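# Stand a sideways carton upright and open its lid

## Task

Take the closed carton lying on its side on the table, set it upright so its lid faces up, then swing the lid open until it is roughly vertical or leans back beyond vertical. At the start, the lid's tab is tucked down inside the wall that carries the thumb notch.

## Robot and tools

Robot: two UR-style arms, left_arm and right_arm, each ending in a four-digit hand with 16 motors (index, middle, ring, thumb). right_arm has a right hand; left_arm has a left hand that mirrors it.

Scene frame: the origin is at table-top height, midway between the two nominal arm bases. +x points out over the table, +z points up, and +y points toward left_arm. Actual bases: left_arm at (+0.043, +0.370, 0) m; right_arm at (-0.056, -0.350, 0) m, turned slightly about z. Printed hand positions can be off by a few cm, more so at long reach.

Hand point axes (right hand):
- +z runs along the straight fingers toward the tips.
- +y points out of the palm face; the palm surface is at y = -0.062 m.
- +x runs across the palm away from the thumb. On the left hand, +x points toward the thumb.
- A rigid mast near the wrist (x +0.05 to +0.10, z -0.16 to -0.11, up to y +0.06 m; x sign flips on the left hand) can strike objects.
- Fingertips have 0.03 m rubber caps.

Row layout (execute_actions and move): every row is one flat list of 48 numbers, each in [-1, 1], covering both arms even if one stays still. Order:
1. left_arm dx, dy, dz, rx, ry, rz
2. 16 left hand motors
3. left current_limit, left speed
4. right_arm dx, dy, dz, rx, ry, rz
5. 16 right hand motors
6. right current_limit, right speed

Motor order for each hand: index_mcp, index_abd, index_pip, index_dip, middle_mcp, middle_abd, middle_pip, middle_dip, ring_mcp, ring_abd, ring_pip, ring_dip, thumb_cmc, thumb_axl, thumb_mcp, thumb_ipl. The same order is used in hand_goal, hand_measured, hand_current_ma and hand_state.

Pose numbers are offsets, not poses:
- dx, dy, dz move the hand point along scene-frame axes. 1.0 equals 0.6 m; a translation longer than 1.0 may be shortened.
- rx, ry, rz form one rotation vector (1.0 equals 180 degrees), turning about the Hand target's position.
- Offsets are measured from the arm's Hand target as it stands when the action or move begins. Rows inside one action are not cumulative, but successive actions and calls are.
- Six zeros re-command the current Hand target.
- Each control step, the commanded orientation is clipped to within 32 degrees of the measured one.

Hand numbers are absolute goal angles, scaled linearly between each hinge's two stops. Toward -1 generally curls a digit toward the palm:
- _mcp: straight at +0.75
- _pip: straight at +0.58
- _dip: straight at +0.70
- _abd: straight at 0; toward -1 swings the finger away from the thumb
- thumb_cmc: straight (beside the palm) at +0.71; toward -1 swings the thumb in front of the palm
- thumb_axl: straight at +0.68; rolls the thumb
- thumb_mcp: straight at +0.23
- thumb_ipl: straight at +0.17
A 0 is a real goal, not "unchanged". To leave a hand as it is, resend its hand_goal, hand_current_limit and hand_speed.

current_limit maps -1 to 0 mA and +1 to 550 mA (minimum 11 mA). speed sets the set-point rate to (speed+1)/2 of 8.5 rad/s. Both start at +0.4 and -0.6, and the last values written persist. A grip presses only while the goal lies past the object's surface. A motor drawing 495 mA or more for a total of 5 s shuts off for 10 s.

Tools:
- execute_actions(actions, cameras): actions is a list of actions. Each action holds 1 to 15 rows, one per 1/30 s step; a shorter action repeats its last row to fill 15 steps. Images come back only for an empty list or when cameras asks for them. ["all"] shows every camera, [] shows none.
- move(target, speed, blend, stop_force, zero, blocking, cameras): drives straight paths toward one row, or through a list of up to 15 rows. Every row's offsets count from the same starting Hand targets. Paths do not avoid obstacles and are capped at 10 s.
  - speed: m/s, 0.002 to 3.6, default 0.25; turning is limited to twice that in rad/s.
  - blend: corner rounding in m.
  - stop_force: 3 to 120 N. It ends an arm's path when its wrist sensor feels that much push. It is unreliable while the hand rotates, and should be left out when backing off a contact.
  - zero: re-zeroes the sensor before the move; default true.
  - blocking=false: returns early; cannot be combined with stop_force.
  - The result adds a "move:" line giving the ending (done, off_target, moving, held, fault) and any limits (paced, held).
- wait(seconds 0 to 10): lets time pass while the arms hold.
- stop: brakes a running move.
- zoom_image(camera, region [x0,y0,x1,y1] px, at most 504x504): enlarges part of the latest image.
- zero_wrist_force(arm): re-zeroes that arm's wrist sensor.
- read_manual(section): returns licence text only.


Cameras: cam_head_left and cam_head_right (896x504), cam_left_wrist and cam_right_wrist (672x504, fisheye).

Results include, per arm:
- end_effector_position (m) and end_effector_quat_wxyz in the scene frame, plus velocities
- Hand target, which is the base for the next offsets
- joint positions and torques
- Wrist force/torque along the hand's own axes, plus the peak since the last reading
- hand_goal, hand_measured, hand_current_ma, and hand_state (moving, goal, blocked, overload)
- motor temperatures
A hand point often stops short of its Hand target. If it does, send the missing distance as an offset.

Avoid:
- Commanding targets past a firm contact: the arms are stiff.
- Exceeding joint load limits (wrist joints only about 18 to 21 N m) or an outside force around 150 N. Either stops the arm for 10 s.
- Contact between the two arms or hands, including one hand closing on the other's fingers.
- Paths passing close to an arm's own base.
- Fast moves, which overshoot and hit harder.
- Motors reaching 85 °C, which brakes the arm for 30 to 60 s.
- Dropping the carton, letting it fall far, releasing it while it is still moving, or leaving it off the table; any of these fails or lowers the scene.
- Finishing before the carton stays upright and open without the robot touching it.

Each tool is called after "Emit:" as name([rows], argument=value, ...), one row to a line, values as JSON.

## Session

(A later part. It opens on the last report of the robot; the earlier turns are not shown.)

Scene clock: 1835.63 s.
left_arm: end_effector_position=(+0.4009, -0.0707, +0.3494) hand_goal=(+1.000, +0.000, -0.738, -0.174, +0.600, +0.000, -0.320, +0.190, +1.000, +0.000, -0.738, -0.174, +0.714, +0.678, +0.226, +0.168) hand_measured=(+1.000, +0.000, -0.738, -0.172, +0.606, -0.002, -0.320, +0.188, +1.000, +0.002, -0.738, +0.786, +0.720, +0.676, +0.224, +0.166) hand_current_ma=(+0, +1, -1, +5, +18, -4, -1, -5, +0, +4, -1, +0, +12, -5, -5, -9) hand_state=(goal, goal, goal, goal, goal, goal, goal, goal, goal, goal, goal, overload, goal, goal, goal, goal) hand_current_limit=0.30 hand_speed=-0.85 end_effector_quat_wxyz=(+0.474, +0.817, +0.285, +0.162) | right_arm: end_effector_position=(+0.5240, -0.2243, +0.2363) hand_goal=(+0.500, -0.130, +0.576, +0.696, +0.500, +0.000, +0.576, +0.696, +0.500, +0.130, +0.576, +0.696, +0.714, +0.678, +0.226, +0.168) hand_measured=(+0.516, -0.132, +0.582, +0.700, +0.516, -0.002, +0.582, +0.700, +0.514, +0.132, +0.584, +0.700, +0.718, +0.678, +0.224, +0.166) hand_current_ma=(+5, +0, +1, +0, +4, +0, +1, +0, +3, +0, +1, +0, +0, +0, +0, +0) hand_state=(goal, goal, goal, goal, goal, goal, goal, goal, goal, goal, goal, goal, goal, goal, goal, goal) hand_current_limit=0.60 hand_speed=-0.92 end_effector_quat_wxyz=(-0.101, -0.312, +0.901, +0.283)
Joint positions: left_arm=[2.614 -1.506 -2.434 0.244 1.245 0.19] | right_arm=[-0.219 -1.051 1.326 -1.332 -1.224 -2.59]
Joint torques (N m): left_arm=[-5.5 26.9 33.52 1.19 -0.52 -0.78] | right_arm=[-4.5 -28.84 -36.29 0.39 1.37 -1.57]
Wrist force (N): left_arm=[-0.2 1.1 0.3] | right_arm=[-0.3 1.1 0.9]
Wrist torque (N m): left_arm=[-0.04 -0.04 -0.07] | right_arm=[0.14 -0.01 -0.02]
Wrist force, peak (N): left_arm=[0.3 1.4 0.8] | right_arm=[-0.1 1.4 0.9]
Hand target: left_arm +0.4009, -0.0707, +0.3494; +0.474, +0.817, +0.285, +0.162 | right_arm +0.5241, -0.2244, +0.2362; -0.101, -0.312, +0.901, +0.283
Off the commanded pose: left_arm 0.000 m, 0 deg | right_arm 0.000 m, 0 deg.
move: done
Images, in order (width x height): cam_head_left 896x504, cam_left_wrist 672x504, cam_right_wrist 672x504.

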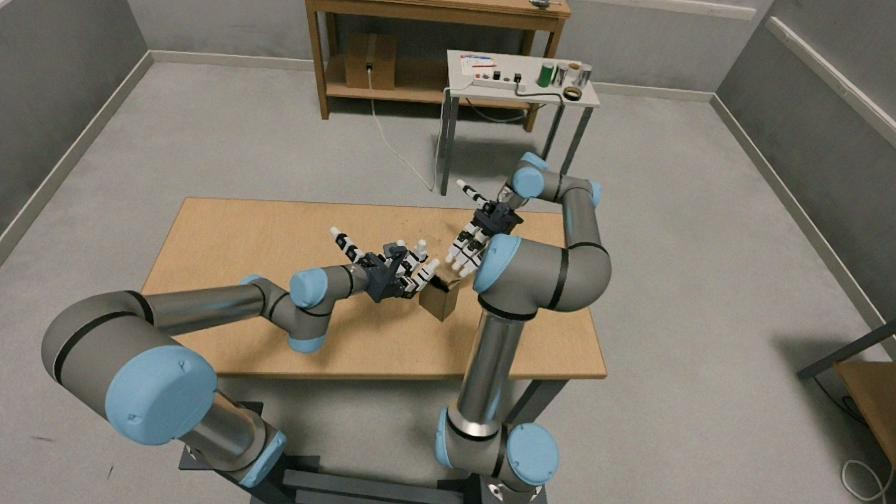

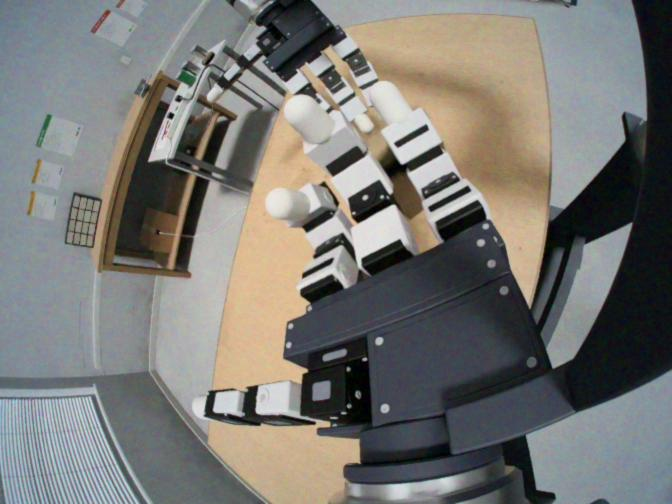

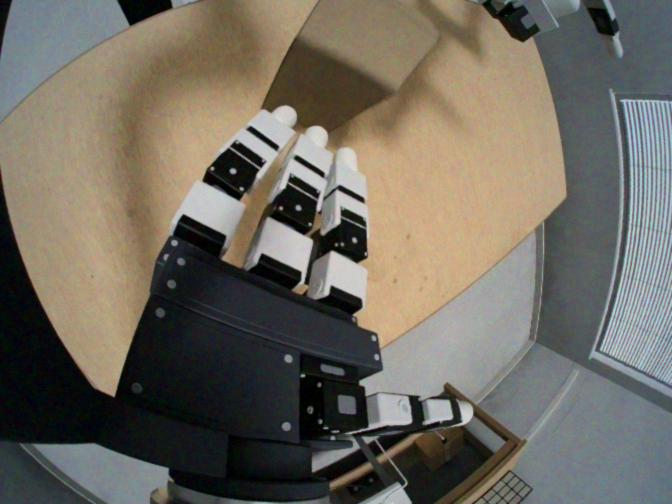

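Emit:
move([
  [-0.1015, 0.001, -0.1657, 0, 0, 0.061, 1, 0, -0.738, -0.174, 0.6, 0, -0.32, 0.189, 1, 0, -0.738, -0.174, 0.714, 0.678, 0.226, 0.168, 0.3, -0.85, -0.0627, 0.0457, -0.027, 0, 0, 0.061, 0.5, -0.13, 0.576, 0.696, 0.5, 0, 0.576, 0.696, 0.5, 0.13, 0.576, 0.696, 0.714, 0.678, 0.226, 0.168, 0.6, -0.92],
  [-0.0625, -0.0325, -0.2573, 0, 0, 0.061, 1, 0, -0.738, -0.174, 0.6, 0, -0.32, 0.189, 1, 0, -0.738, -0.174, 0.714, 0.678, 0.226, 0.168, 0.3, -0.85, -0.0627, 0.0457, -0.027, 0, 0, 0.061, 0.5, -0.13, 0.576, 0.696, 0.5, 0, 0.576, 0.696, 0.5, 0.13, 0.576, 0.696, 0.714, 0.678, 0.226, 0.168, 0.6, -0.92],
  [-0.031, -0.0598, -0.2407, 0, 0, 0.061, 1, 0, -0.738, -0.174, 0.6, 0, -0.32, 0.189, 1, 0, -0.738, -0.174, 0.714, 0.678, 0.226, 0.168, 0.3, -0.85, -0.0627, 0.0457, -0.027, 0, 0, 0.061, 0.5, -0.13, 0.576, 0.696, 0.5, 0, 0.576, 0.696, 0.5, 0.13, 0.576, 0.696, 0.714, 0.678, 0.226, 0.168, 0.6, -0.92],
], speed=[0.2, 0.15, 0.06], blend=[0.02, 0.005, 0], cameras=["cam_head_left", "cam_left_wrist", "cam_right_wrist"])

Emit:
zoom_image(camera="cam_left_wrist", region=[210, 0, 450, 220])

Emit:
zoom_image(camera="cam_right_wrist", region=[230, 0, 470, 200])

Scene clock: 1899.67 s.
left_arm: end_effector_position=(+0.3824, -0.1066, +0.2052) hand_goal=(+1.000, +0.000, -0.738, -0.174, +0.600, +0.000, -0.320, +0.190, +1.000, +0.000, -0.738, -0.174, +0.714, +0.678, +0.226, +0.168) hand_measured=(+1.000, +0.000, -0.738, -0.172, +0.586, -0.002, -0.338, +0.188, +1.000, +0.000, -0.740, +0.710, +0.720, +0.676, +0.224, +0.166) hand_current_ma=(+0, +1, -1, +5, -44, -3, -53, -5, +0, +0, -2, +0, +14, -5, -6, -8) hand_state=(goal, goal, goal, goal, goal, goal, goal, goal, goal, goal, goal, overload, goal, goal, goal, goal) hand_current_limit=0.30 hand_speed=-0.85 end_effector_quat_wxyz=(+0.456, +0.786, +0.362, +0.207) | right_arm: end_effector_position=(+0.4865, -0.1970, +0.2200) hand_goal=(+0.500, -0.130, +0.576, +0.696, +0.500, +0.000, +0.576, +0.696, +0.500, +0.130, +0.576, +0.696, +0.714, +0.678, +0.226, +0.168) hand_measured=(+0.528, -0.132, +0.590, +0.702, +0.530, +0.008, +0.594, +0.702, +0.526, +0.132, +0.594, +0.702, +0.718, +0.678, +0.224, +0.166) hand_current_ma=(+13, +0, +3, +0, +15, +1, +4, +1, +12, +0, +5, +1, +0, +0, +0, +0) hand_state=(blocked, goal, goal, goal, blocked, goal, goal, goal, blocked, goal, goal, goal, goal, goal, goal, goal) hand_current_limit=0.60 hand_speed=-0.92 end_effector_quat_wxyz=(-0.128, -0.397, +0.867, +0.272)
Joint positions: left_arm=[2.344 -2.047 -2.419 0.802 1.643 -0.048] | right_arm=[-0.148 -1.057 1.371 -1.337 -1.285 -2.699]
Joint torques (N m): left_arm=[-3.54 18.37 -8.2 5.03 0.53 -0.81] | right_arm=[-5.28 -49.06 -31.35 0.57 2.08 0.07]
Wrist force (N): left_arm=[0.4 1.5 -2.1] | right_arm=[-0.1 -2.5 0.0]
Wrist torque (N m): left_arm=[0.14 -0.21 0.12] | right_arm=[0.37 -0.02 0.07]
Wrist force, peak (N): left_arm=[1.3 4.6 0.7] | right_arm=[0.0 -4.0 -0.2]
Hand target: left_arm +0.3823, -0.1066, +0.2050; +0.456, +0.786, +0.362, +0.207 | right_arm +0.4865, -0.1970, +0.2200; -0.128, -0.397, +0.867, +0.272
Off the commanded pose: left_arm 0.000 m, 0 deg | right_arm 0.000 m, 0 deg.
move: done
Images, in order (width x height): cam_head_left 896x504, cam_left_wrist 672x504, cam_right_wrist 672x504.

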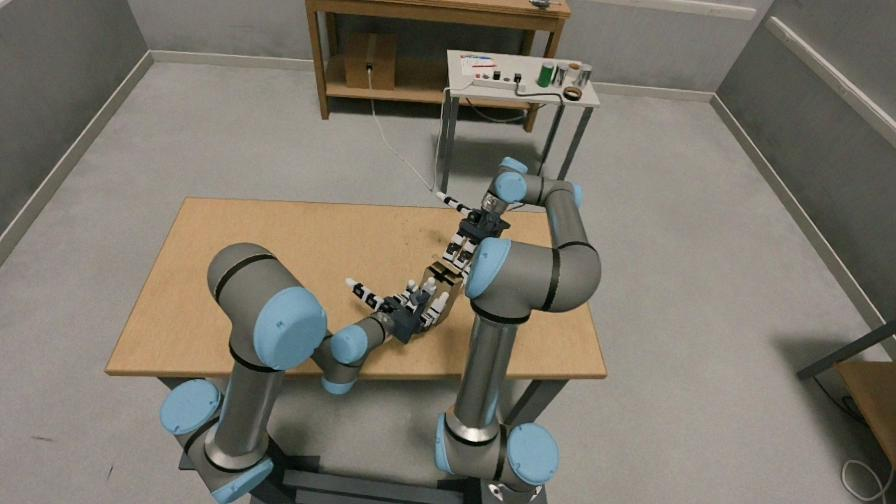

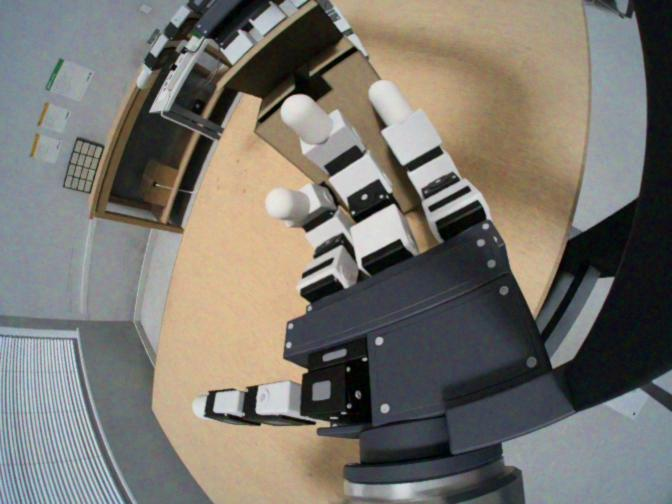

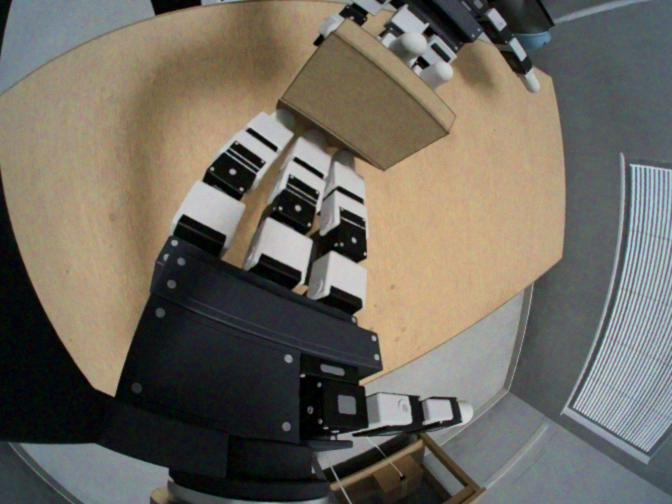

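Scaled by 2.100 from the camera's 672x504 image, which has a finer 960x720 frame.

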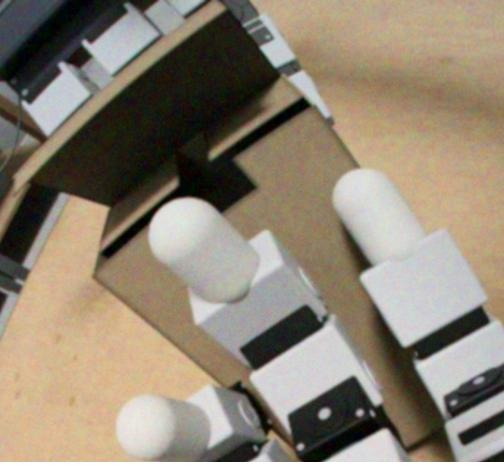

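Scaled by 2.100 from the camera's 672x504 image, which has a finer 960x720 frame.

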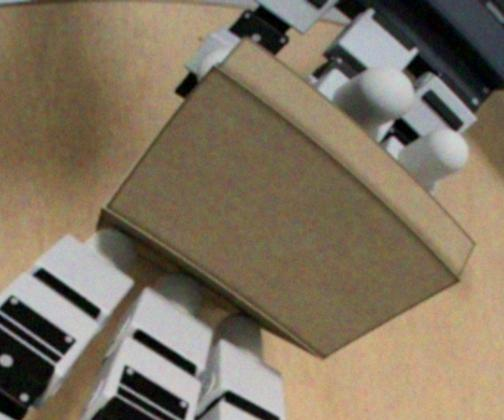

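Emit:
move([
  [-0.0654, 0.0569, 0.1083, 0.0547, 0.0629, 0, 1, 0, -0.738, -0.174, 0.6, 0, -0.32, 0.189, 1, 0, -0.738, -0.174, 0.714, 0.678, 0.226, 0.168, 0.3, -0.75, 0, 0, 0, 0, 0, 0, 0.5, -0.13, 0.576, 0.696, 0.5, 0, 0.576, 0.696, 0.5, 0.13, 0.576, 0.696, 0.714, 0.678, 0.226, 0.168, 0.6, -0.92],
  [-0.0654, 0.0569, 0.1083, 0.0547, 0.0629, 0, 1, 0, -0.738, -0.174, 0.754, 0, 0.065, 0.189, 1, 0, -0.738, -0.174, 0.714, 0.678, 0.226, 0.168, 0.3, -0.75, 0, 0, 0, 0, 0, 0, 0.5, -0.13, 0.576, 0.696, 0.5, 0, 0.576, 0.696, 0.5, 0.13, 0.576, 0.696, 0.714, 0.678, 0.226, 0.168, 0.6, -0.92],
  [-0.005, 0.0044, 0.1033, 0.0547, 0.0629, 0, 1, 0, -0.738, -0.174, 0.754, 0, 0.065, 0.189, 1, 0, -0.738, -0.174, 0.714, 0.678, 0.226, 0.168, 0.3, -0.75, 0, 0, 0, 0, 0, 0, 0.5, -0.13, 0.576, 0.696, 0.5, 0, 0.576, 0.696, 0.5, 0.13, 0.576, 0.696, 0.714, 0.678, 0.226, 0.168, 0.6, -0.92],
], speed=[0.15, 0.1, 0.08], cameras=["cam_left_wrist", "cam_right_wrist"])

Emit:
zoom_image(camera="cam_left_wrist", region=[210, 0, 450, 220])

Emit:
zoom_image(camera="cam_right_wrist", region=[230, 0, 470, 200])

Scene clock: 1955.67 s.
left_arm: end_effector_position=(+0.3794, -0.1040, +0.2670) hand_goal=(+1.000, +0.000, -0.738, -0.174, +0.754, +0.000, +0.066, +0.190, +1.000, +0.000, -0.738, -0.174, +0.714, +0.678, +0.226, +0.168) hand_measured=(+1.000, +0.000, -0.738, -0.172, +0.760, -0.002, +0.066, +0.188, +1.000, +0.000, -0.738, +0.710, +0.720, +0.676, +0.224, +0.166) hand_current_ma=(+0, +1, -1, +5, +13, -3, +0, -5, +0, +0, +0, +0, +14, -5, -6, -8) hand_state=(goal, goal, goal, goal, goal, goal, goal, goal, goal, goal, goal, overload, goal, goal, goal, goal) hand_current_limit=0.30 hand_speed=-0.75 end_effector_quat_wxyz=(+0.349, +0.839, +0.386, +0.158) | right_arm: end_effector_position=(+0.4865, -0.1970, +0.2200) hand_goal=(+0.500, -0.130, +0.576, +0.696, +0.500, +0.000, +0.576, +0.696, +0.500, +0.130, +0.576, +0.696, +0.714, +0.678, +0.226, +0.168) hand_measured=(+0.518, -0.132, +0.582, +0.700, +0.516, +0.004, +0.582, +0.700, +0.514, +0.132, +0.584, +0.700, +0.718, +0.678, +0.224, +0.166) hand_current_ma=(+5, +0, +1, +0, +4, +0, +1, +0, +4, +0, +1, +0, +0, +0, +0, +0) hand_state=(goal, goal, goal, goal, goal, goal, goal, goal, goal, goal, goal, goal, goal, goal, goal, goal) hand_current_limit=0.60 hand_speed=-0.92 end_effector_quat_wxyz=(-0.128, -0.397, +0.867, +0.272)
Joint positions: left_arm=[2.348 -1.614 -2.354 0.041 1.628 -0.062] | right_arm=[-0.148 -1.057 1.371 -1.337 -1.285 -2.699]
Joint torques (N m): left_arm=[-4.33 34.82 1.73 3.59 0.6 -0.91] | right_arm=[-4.87 -26.7 -12.73 -2.26 -1.12 -1.5]
Wrist force (N): left_arm=[0.1 0.9 0.3] | right_arm=[-0.3 0.8 0.4]
Wrist torque (N m): left_arm=[-0.07 -0.05 0.11] | right_arm=[0.12 -0.01 0.13]
Wrist force, peak (N): left_arm=[0.6 1.7 -2.5] | right_arm=[-0.2 -2.9 0.2]
Hand target: left_arm +0.3793, -0.1040, +0.2670; +0.349, +0.839, +0.386, +0.158 | right_arm +0.4865, -0.1970, +0.2200; -0.128, -0.397, +0.867, +0.272
Off the commanded pose: left_arm 0.000 m, 0 deg | right_arm 0.000 m, 0 deg.
move: done
Images, in order (width x height): cam_left_wrist 672x504, cam_right_wrist 672x504.

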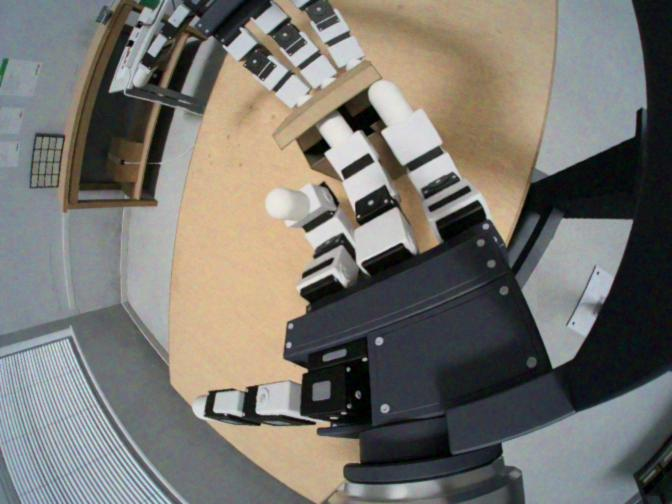

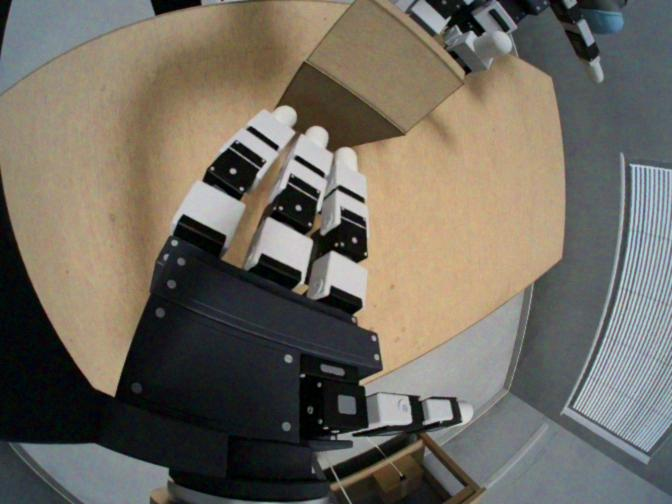

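Scaled by 2.100 from the camera's 672x504 image, which has a finer 960x720 frame.

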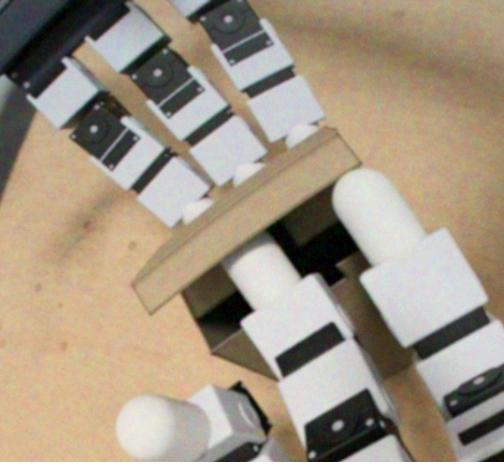

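Scaled by 2.100 from the camera's 672x504 image, which has a finer 960x720 frame.

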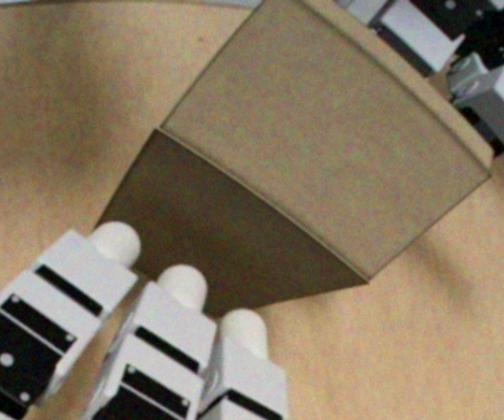

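Emit:
move([
  [0.0378, -0.0328, 0.005, 0, 0, 0, 1, 0, -0.738, -0.174, 0.754, 0, 0.065, 0.189, 1, 0, -0.738, -0.174, 0.714, 0.678, 0.226, 0.168, 0.3, -0.75, -0.0151, 0.0131, 0, 0, 0, 0, 0.5, -0.13, 0.576, 0.696, 0.5, 0, 0.576, 0.696, 0.5, 0.13, 0.576, 0.696, 0.714, 0.678, 0.226, 0.168, 0.6, -0.92],
  [0.0755, -0.0656, 0.0167, 0, 0, 0, 1, 0, -0.738, -0.174, 0.754, 0, 0.065, 0.189, 1, 0, -0.738, -0.174, 0.714, 0.678, 0.226, 0.168, 0.3, -0.75, -0.0151, 0.0131, 0, 0, 0, 0, 0.5, -0.13, 0.576, 0.696, 0.5, 0, 0.576, 0.696, 0.5, 0.13, 0.576, 0.696, 0.714, 0.678, 0.226, 0.168, 0.6, -0.92],
], speed=0.06, blend=[0.01, 0], cameras=["cam_left_wrist", "cam_right_wrist"])

Emit:
zoom_image(camera="cam_left_wrist", region=[210, 0, 450, 220])

Emit:
zoom_image(camera="cam_right_wrist", region=[230, 0, 470, 200])

Scene clock: 1979.83 s.
left_arm: end_effector_position=(+0.4247, -0.1434, +0.2769) hand_goal=(+1.000, +0.000, -0.738, -0.174, +0.754, +0.000, +0.066, +0.190, +1.000, +0.000, -0.738, -0.174, +0.714, +0.678, +0.226, +0.168) hand_measured=(+1.000, +0.000, -0.738, -0.172, +0.766, +0.006, +0.066, +0.188, +1.000, +0.000, -0.738, +0.710, +0.720, +0.676, +0.224, +0.166) hand_current_ma=(+0, +1, +0, +5, +32, +11, -1, -5, +0, +0, +1, +0, +14, -5, -6, -8) hand_state=(goal, goal, goal, goal, goal, goal, goal, goal, goal, goal, goal, overload, goal, goal, goal, goal) hand_current_limit=0.30 hand_speed=-0.75 end_effector_quat_wxyz=(+0.349, +0.839, +0.386, +0.158) | right_arm: end_effector_position=(+0.4773, -0.1890, +0.2200) hand_goal=(+0.500, -0.130, +0.576, +0.696, +0.500, +0.000, +0.576, +0.696, +0.500, +0.130, +0.576, +0.696, +0.714, +0.678, +0.226, +0.168) hand_measured=(+0.572, -0.142, +0.614, +0.710, +0.572, -0.008, +0.620, +0.712, +0.568, +0.138, +0.626, +0.714, +0.718, +0.678, +0.224, +0.166) hand_current_ma=(+85, -2, +21, +3, +84, -1, +28, +4, +75, +1, +36, +5, +0, +0, +0, +0) hand_state=(blocked, goal, blocked, goal, blocked, goal, blocked, goal, blocked, goal, blocked, goal, goal, goal, goal, goal) hand_current_limit=0.60 hand_speed=-0.92 end_effector_quat_wxyz=(-0.128, -0.397, +0.867, +0.272)
Joint positions: left_arm=[2.359 -1.718 -2.199 -0.011 1.62 -0.054] | right_arm=[-0.138 -1.078 1.404 -1.352 -1.28 -2.691]
Joint torques (N m): left_arm=[-3.78 37.1 1.52 4.85 -0.16 0.01] | right_arm=[-4.24 -27.25 -32.57 -1.23 -0.79 -0.56]
Motor temperatures (°C): left_arm=[28 24 27 31 31 32] | right_arm=[25 25 25 26 33 29]
Wrist force (N): left_arm=[0.8 0.8 -5.5] | right_arm=[0.2 -6.3 1.5]
Wrist torque (N m): left_arm=[0.47 -0.14 0.07] | right_arm=[0.48 0.03 -0.03]
Wrist force, peak (N): left_arm=[0.8 -5.9 -41.7] | right_arm=[1.1 -24.9 -50.9]
Hand target: left_arm +0.4246, -0.1433, +0.2770; +0.349, +0.839, +0.386, +0.158 | right_arm +0.4774, -0.1891, +0.2200; -0.128, -0.397, +0.867, +0.272
Off the commanded pose: left_arm 0.000 m, 0 deg | right_arm 0.000 m, 0 deg.
move: done
Images, in order (width x height): cam_left_wrist 672x504, cam_right_wrist 672x504.

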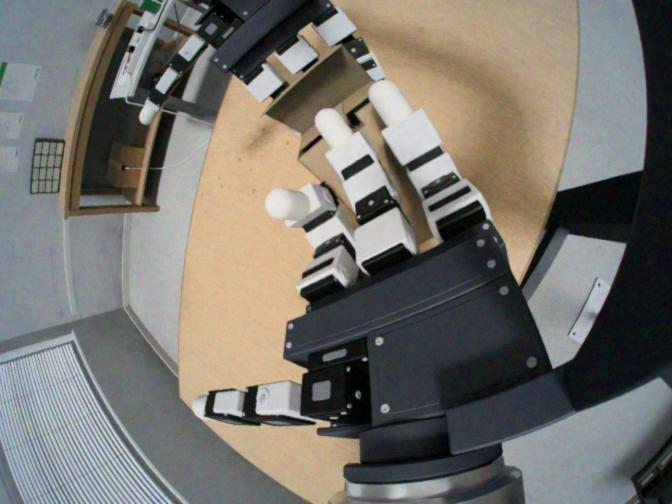

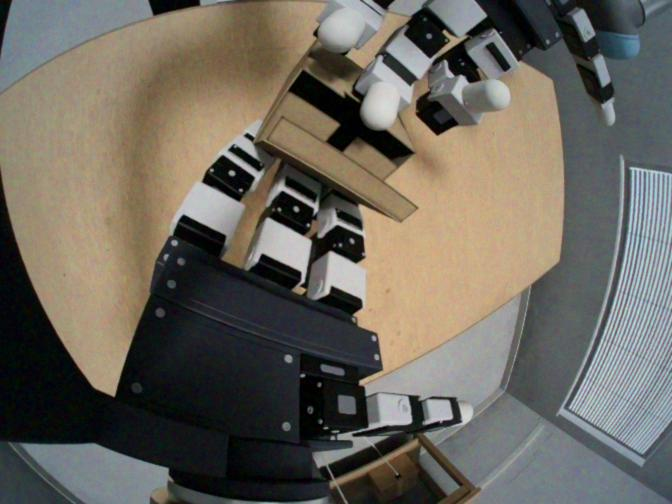

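Scaled by 2.100 from the camera's 672x504 image, which has a finer 960x720 frame.

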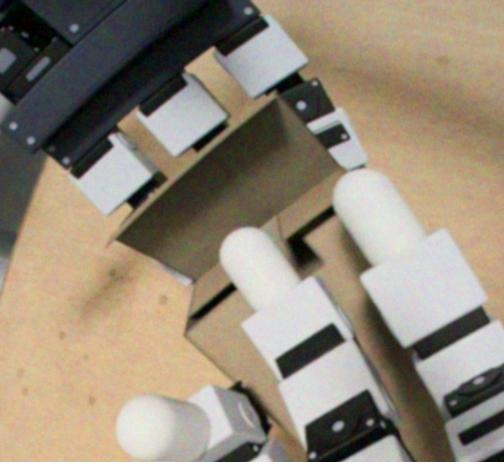

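Scaled by 2.100 from the camera's 672x504 image, which has a finer 960x720 frame.

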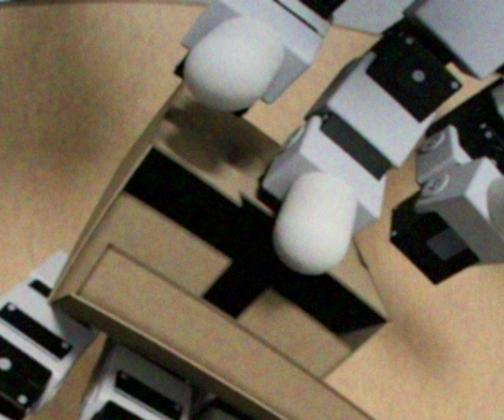

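Emit:
move(target=[-0.0252, 0.0219, 0.01, 0, 0, 0, 1, 0, -0.738, -0.174, 0.754, 0, 0.065, 0.189, 1, 0, -0.738, -0.174, 0.714, 0.678, 0.226, 0.168, 0.3, -0.75, 0, 0, 0, 0, 0, 0, 0.56, -0.13, 0.576, 0.696, 0.56, 0, 0.576, 0.696, 0.56, 0.13, 0.576, 0.696, 0.714, 0.678, 0.226, 0.168, 0.6, -0.95], speed=0.03, cameras=["cam_head_left", "cam_left_wrist", "cam_right_wrist"])

Emit:
zoom_image(camera="cam_left_wrist", region=[210, 0, 450, 220])

Emit:
zoom_image(camera="cam_right_wrist", region=[230, 0, 470, 200])

Emit:
zoom_image(camera="cam_head_left", region=[360, 200, 500, 340])

Scene clock: 1998.67 s.
left_arm: end_effector_position=(+0.4094, -0.1301, +0.2829) hand_goal=(+1.000, +0.000, -0.738, -0.174, +0.754, +0.000, +0.066, +0.190, +1.000, +0.000, -0.738, -0.174, +0.714, +0.678, +0.226, +0.168) hand_measured=(+1.000, +0.000, -0.738, -0.172, +0.760, -0.002, +0.066, +0.188, +1.000, +0.000, -0.738, +0.710, +0.720, +0.676, +0.224, +0.166) hand_current_ma=(+0, +1, +0, +5, +15, -5, +0, -5, +0, +0, +1, +0, +14, -5, -6, -8) hand_state=(goal, goal, goal, goal, goal, goal, goal, goal, goal, goal, goal, overload, goal, goal, goal, goal) hand_current_limit=0.30 hand_speed=-0.75 end_effector_quat_wxyz=(+0.349, +0.839, +0.386, +0.158) | right_arm: end_effector_position=(+0.4774, -0.1891, +0.2200) hand_goal=(+0.560, -0.130, +0.576, +0.696, +0.560, +0.000, +0.576, +0.696, +0.560, +0.130, +0.576, +0.696, +0.714, +0.678, +0.226, +0.168) hand_measured=(+0.572, -0.132, +0.582, +0.700, +0.572, -0.002, +0.582, +0.700, +0.568, +0.134, +0.582, +0.700, +0.718, +0.678, +0.224, +0.166) hand_current_ma=(+2, +0, +1, +0, +2, +0, +1, +0, +1, +0, +1, +0, +0, +0, +0, +0) hand_state=(goal, goal, goal, goal, goal, goal, goal, goal, goal, goal, goal, goal, goal, goal, goal, goal) hand_current_limit=0.60 hand_speed=-0.95 end_effector_quat_wxyz=(-0.128, -0.397, +0.867, +0.272)
Joint positions: left_arm=[2.356 -1.663 -2.242 -0.023 1.622 -0.057] | right_arm=[-0.138 -1.078 1.404 -1.352 -1.28 -2.691]
Joint torques (N m): left_arm=[-0.08 8.4 33.12 2.69 0.06 -0.28] | right_arm=[-3.81 -26.09 -33.41 -0.95 -0.63 -1.38]
Wrist force (N): left_arm=[-0.1 1.3 0.7] | right_arm=[-0.4 0.8 0.6]
Wrist torque (N m): left_arm=[-0.03 0.00 0.00] | right_arm=[0.11 0.01 0.13]
Wrist force, peak (N): left_arm=[0.5 1.3 -5.7] | right_arm=[0.0 -6.5 1.3]
Hand target: left_arm +0.4095, -0.1302, +0.2830; +0.349, +0.839, +0.386, +0.158 | right_arm +0.4774, -0.1891, +0.2200; -0.128, -0.397, +0.867, +0.272
Off the commanded pose: left_arm 0.000 m, 0 deg | right_arm 0.000 m, 0 deg.
move: done
Images, in order (width x height): cam_head_left 896x504, cam_left_wrist 672x504, cam_right_wrist 672x504.

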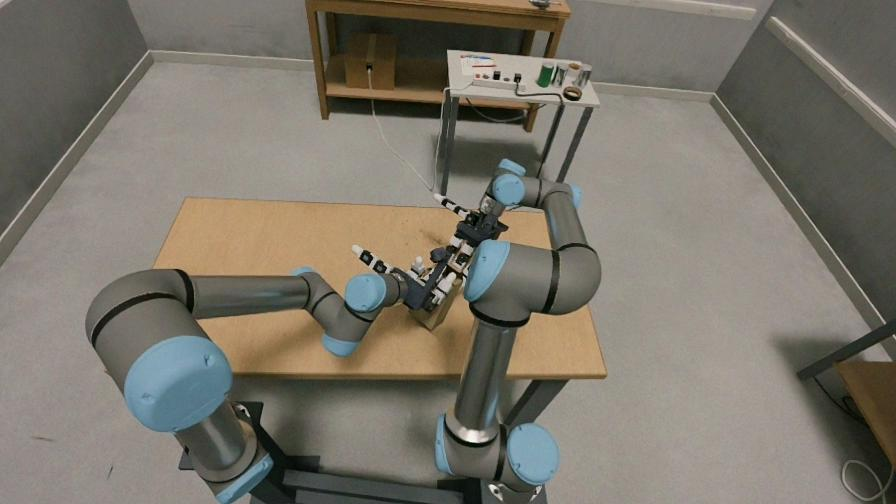

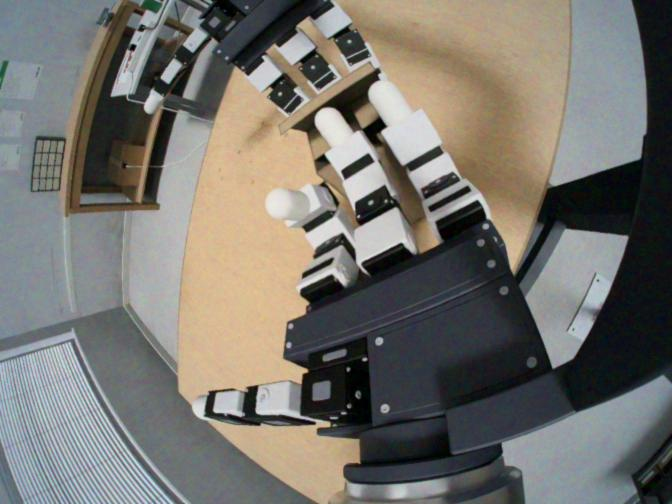

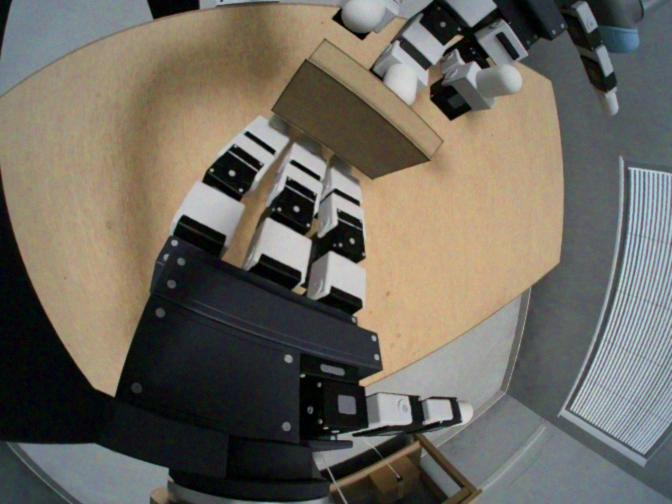

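Scaled by 2.100 from the camera's 672x504 image, which has a finer 960x720 frame.

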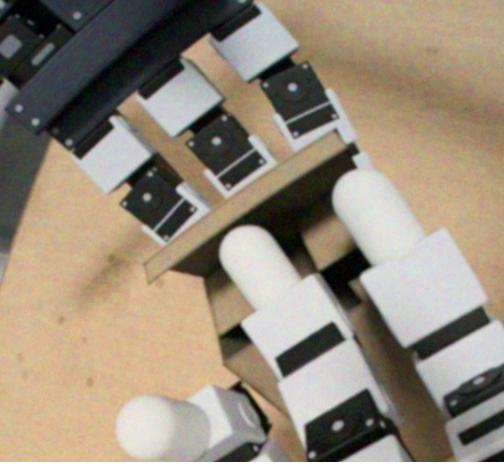

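Scaled by 2.100 from the camera's 672x504 image, which has a finer 960x720 frame.

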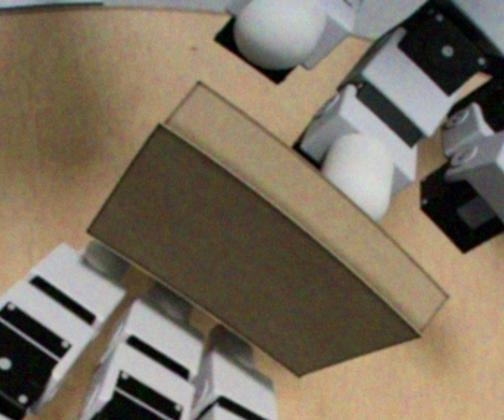

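Scaled by 3.600 from the camera's 896x504 image, which has a finer 1280x720 frame.

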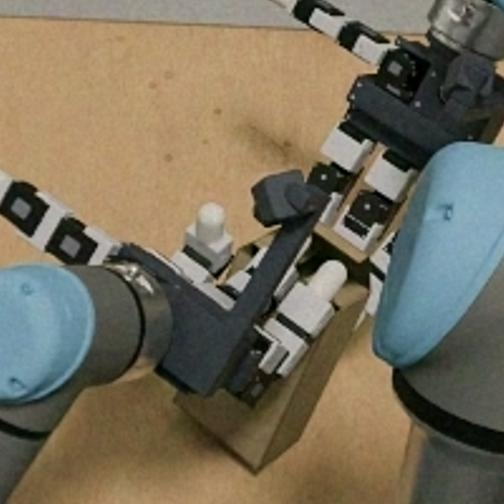

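Emit:
move([
  [0, 0, 0, 0, 0, 0, 1, 0, -0.738, -0.174, 0.754, 0, 0.065, 0.189, 1, 0, -0.738, -0.174, 0.714, 0.678, 0.226, 0.168, 0.3, -0.75, 0.0944, -0.082, 0, 0.0729, 0.0839, 0, 0.56, -0.13, 0.576, 0.696, 0.56, 0, 0.576, 0.696, 0.56, 0.13, 0.576, 0.696, 0.714, 0.678, 0.226, 0.168, 0.6, -0.95],
  [0, 0, 0, 0, 0, 0, 1, 0, -0.738, -0.174, 0.754, 0, 0.065, 0.189, 1, 0, -0.738, -0.174, 0.714, 0.678, 0.226, 0.168, 0.3, -0.75, 0.0497, -0.0432, -0.0333, 0.0729, 0.0839, 0, 0.56, -0.13, 0.576, 0.696, 0.56, 0, 0.576, 0.696, 0.56, 0.13, 0.576, 0.696, 0.714, 0.678, 0.226, 0.168, 0.6, -0.95],
], speed=[0.15, 0.08], cameras=["cam_left_wrist", "cam_right_wrist"])

Emit:
zoom_image(camera="cam_right_wrist", region=[230, 0, 470, 200])

Scene clock: 2051.80 s.
left_arm: end_effector_position=(+0.4095, -0.1302, +0.2830) hand_goal=(+1.000, +0.000, -0.738, -0.174, +0.754, +0.000, +0.066, +0.190, +1.000, +0.000, -0.738, -0.174, +0.714, +0.678, +0.226, +0.168) hand_measured=(+1.000, +0.000, -0.738, -0.172, +0.760, -0.002, +0.066, +0.188, +1.000, +0.000, -0.738, +0.710, +0.720, +0.676, +0.224, +0.166) hand_current_ma=(+0, +1, +0, +5, +15, -5, +0, -5, +0, +0, +1, +0, +14, -5, -6, -8) hand_state=(goal, goal, goal, goal, goal, goal, goal, goal, goal, goal, goal, overload, goal, goal, goal, goal) hand_current_limit=0.30 hand_speed=-0.75 end_effector_quat_wxyz=(+0.349, +0.839, +0.386, +0.158) | right_arm: end_effector_position=(+0.5072, -0.2150, +0.2002) hand_goal=(+0.560, -0.130, +0.576, +0.696, +0.560, +0.000, +0.576, +0.696, +0.560, +0.130, +0.576, +0.696, +0.714, +0.678, +0.226, +0.168) hand_measured=(+0.572, -0.132, +0.582, +0.700, +0.572, -0.002, +0.582, +0.700, +0.568, +0.132, +0.582, +0.700, +0.720, +0.678, +0.224, +0.166) hand_current_ma=(+2, +0, +0, +0, +2, +0, +1, +0, +1, +0, +1, +0, +1, +0, +0, +0) hand_state=(goal, goal, goal, goal, goal, goal, goal, goal, goal, goal, goal, goal, goal, goal, goal, goal) hand_current_limit=0.60 hand_speed=-0.95 end_effector_quat_wxyz=(-0.194, -0.370, +0.806, +0.419)
Joint positions: left_arm=[2.356 -1.663 -2.241 -0.022 1.622 -0.057] | right_arm=[-0.192 -0.83 1.183 -1.019 -1.188 -2.851]
Joint torques (N m): left_arm=[2.08 8.59 34.28 5.64 -0.72 0.76] | right_arm=[-4.43 -31.79 -25.88 -0.9 -1.59 -1.31]
Wrist force (N): left_arm=[0.3 1.1 0.3] | right_arm=[-0.5 1.2 1.0]
Wrist torque (N m): left_arm=[-0.04 -0.05 0.04] | right_arm=[0.17 -0.01 -0.02]
Wrist force, peak (N): left_arm=[0.4 1.8 0.5] | right_arm=[-1.8 3.0 2.0]
Hand target: left_arm +0.4095, -0.1302, +0.2830; +0.349, +0.839, +0.386, +0.158 | right_arm +0.5072, -0.2150, +0.2000; -0.194, -0.369, +0.806, +0.419
Off the commanded pose: left_arm 0.000 m, 0 deg | right_arm 0.000 m, 0 deg.
move: done
Images, in order (width x height): cam_left_wrist 672x504, cam_right_wrist 672x504.

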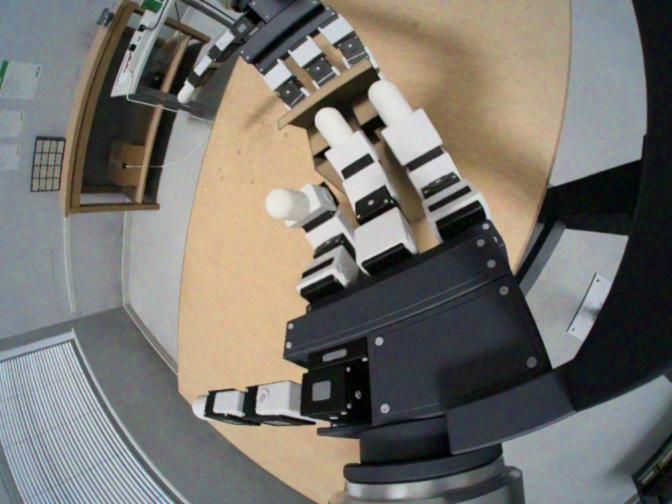

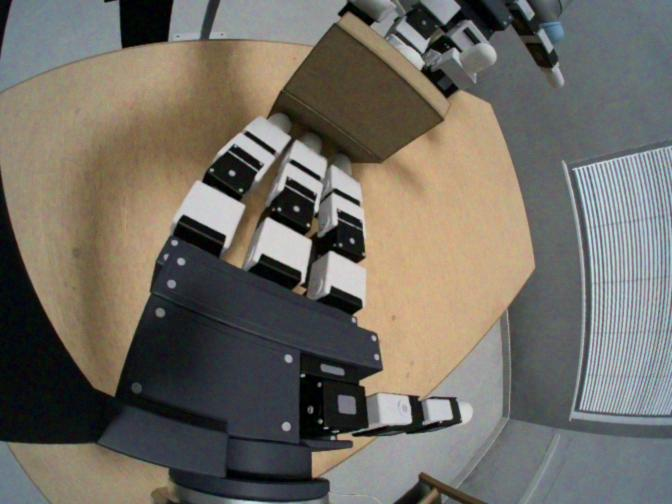

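Scaled by 2.100 from the camera's 672x504 image, which has a finer 960x720 frame.

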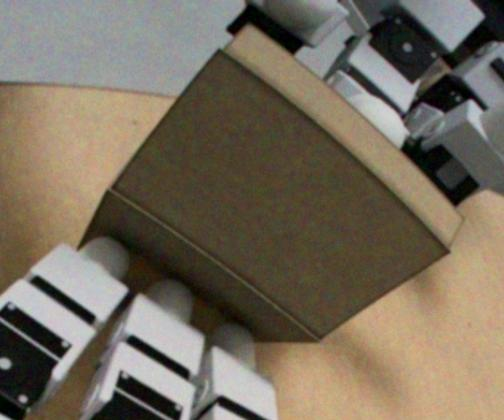

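Emit:
move([
  [0.0629, -0.0547, -0.01, 0, 0, 0, 1, 0, -0.738, -0.174, 0.754, 0, 0.065, 0.189, 1, 0, -0.738, -0.174, 0.714, 0.678, 0.226, 0.168, 0.3, -0.75, 0, 0, 0, 0, 0, 0, 0.56, -0.13, 0.576, 0.696, 0.56, 0, 0.576, 0.696, 0.56, 0.13, 0.576, 0.696, 0.714, 0.678, 0.226, 0.168, 0.6, -0.95],
  [0.0982, -0.0853, -0.025, 0, 0, 0, 1, 0, -0.738, -0.174, 0.754, 0, 0.065, 0.189, 1, 0, -0.738, -0.174, 0.714, 0.678, 0.226, 0.168, 0.3, -0.75, 0, 0, 0, 0, 0, 0, 0.56, -0.13, 0.576, 0.696, 0.56, 0, 0.576, 0.696, 0.56, 0.13, 0.576, 0.696, 0.714, 0.678, 0.226, 0.168, 0.6, -0.95],
], speed=0.05, stop_force=12, cameras=["cam_head_left", "cam_left_wrist", "cam_right_wrist"])

Emit:
zoom_image(camera="cam_right_wrist", region=[230, 0, 470, 200])

Emit:
zoom_image(camera="cam_left_wrist", region=[210, 0, 450, 220])

Scene clock: 2070.63 s.
left_arm: end_effector_position=(+0.4502, -0.1656, +0.2757) hand_goal=(+1.000, +0.000, -0.738, -0.174, +0.754, +0.000, +0.066, +0.190, +1.000, +0.000, -0.738, -0.174, +0.714, +0.678, +0.226, +0.168) hand_measured=(+1.000, +0.000, -0.738, -0.172, +0.712, +0.000, +0.032, +0.188, +1.000, +0.000, -0.738, +0.710, +0.720, +0.676, +0.224, +0.166) hand_current_ma=(+0, +1, +0, +5, -157, -1, -111, -5, +0, +0, +1, +0, +14, -5, -6, -8) hand_state=(goal, goal, goal, goal, blocked, goal, blocked, goal, goal, goal, goal, overload, goal, goal, goal, goal) hand_current_limit=0.30 hand_speed=-0.75 end_effector_quat_wxyz=(+0.349, +0.839, +0.386, +0.158) | right_arm: end_effector_position=(+0.5072, -0.2150, +0.2000) hand_goal=(+0.560, -0.130, +0.576, +0.696, +0.560, +0.000, +0.576, +0.696, +0.560, +0.130, +0.576, +0.696, +0.714, +0.678, +0.226, +0.168) hand_measured=(+0.632, -0.132, +0.600, +0.694, +0.630, -0.002, +0.604, +0.696, +0.624, +0.132, +0.608, +0.696, +0.720, +0.678, +0.224, +0.166) hand_current_ma=(+83, +0, +9, +0, +78, +0, +11, +0, +69, +0, +14, +0, +1, +0, +0, +0) hand_state=(blocked, goal, blocked, goal, blocked, goal, blocked, goal, blocked, goal, blocked, goal, goal, goal, goal, goal) hand_current_limit=0.60 hand_speed=-0.95 end_effector_quat_wxyz=(-0.194, -0.369, +0.806, +0.419)
Joint positions: left_arm=[2.364 -1.787 -2.115 -0.025 1.616 -0.051] | right_arm=[-0.192 -0.83 1.183 -1.019 -1.188 -2.851]
Joint torques (N m): left_arm=[-5.01 10.28 32.5 2.04 0.63 -0.79] | right_arm=[6.41 -47.77 -18.87 2.72 0.84 -1.41]
Wrist force (N): left_arm=[0.5 2.6 -5.8] | right_arm=[-0.6 -6.9 1.1]
Wrist torque (N m): left_arm=[0.36 -0.22 0.00] | right_arm=[0.42 -0.01 -0.21]
Wrist force, peak (N): left_arm=[0.8 2.1 -14.2] | right_arm=[-0.8 -17.9 0.1]
Hand target: left_arm +0.4502, -0.1656, +0.2757; +0.349, +0.839, +0.386, +0.158 (not the last commanded pose) | right_arm +0.5072, -0.2150, +0.2000; -0.194, -0.369, +0.806, +0.419
Off the commanded pose: left_arm 0.025 m, 0 deg | right_arm 0.000 m, 0 deg.
move: contact (left_arm); path passed 1 of 2 targets
Images, in order (width x height): cam_head_left 896x504, cam_left_wrist 672x504, cam_right_wrist 672x504.

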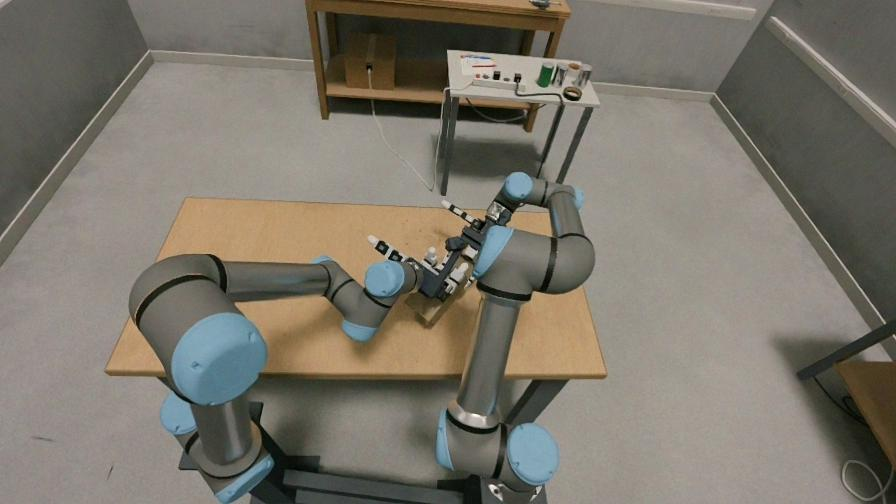

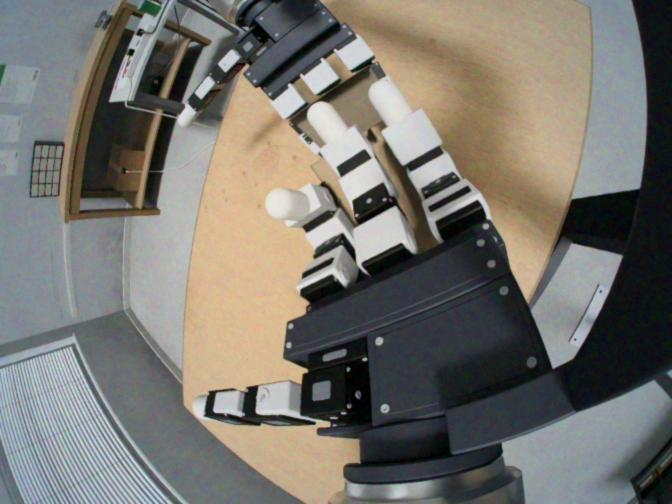

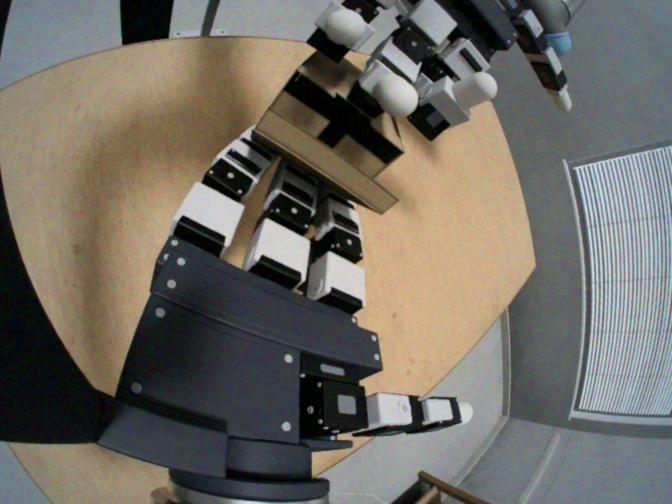

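Scaled by 2.100 from the camera's 672x504 image, which has a finer 960x720 frame.

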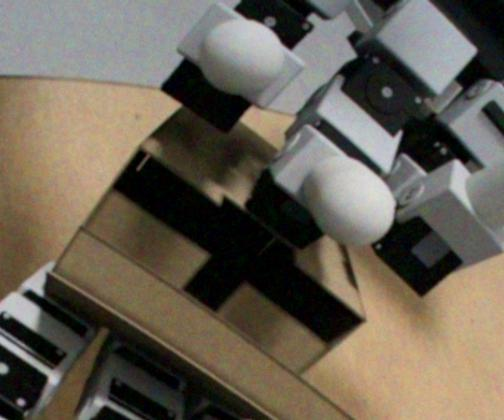

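Scaled by 2.100 from the camera's 672x504 image, which has a finer 960x720 frame.

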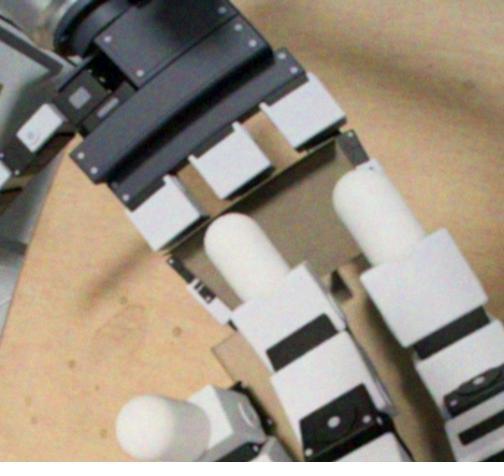

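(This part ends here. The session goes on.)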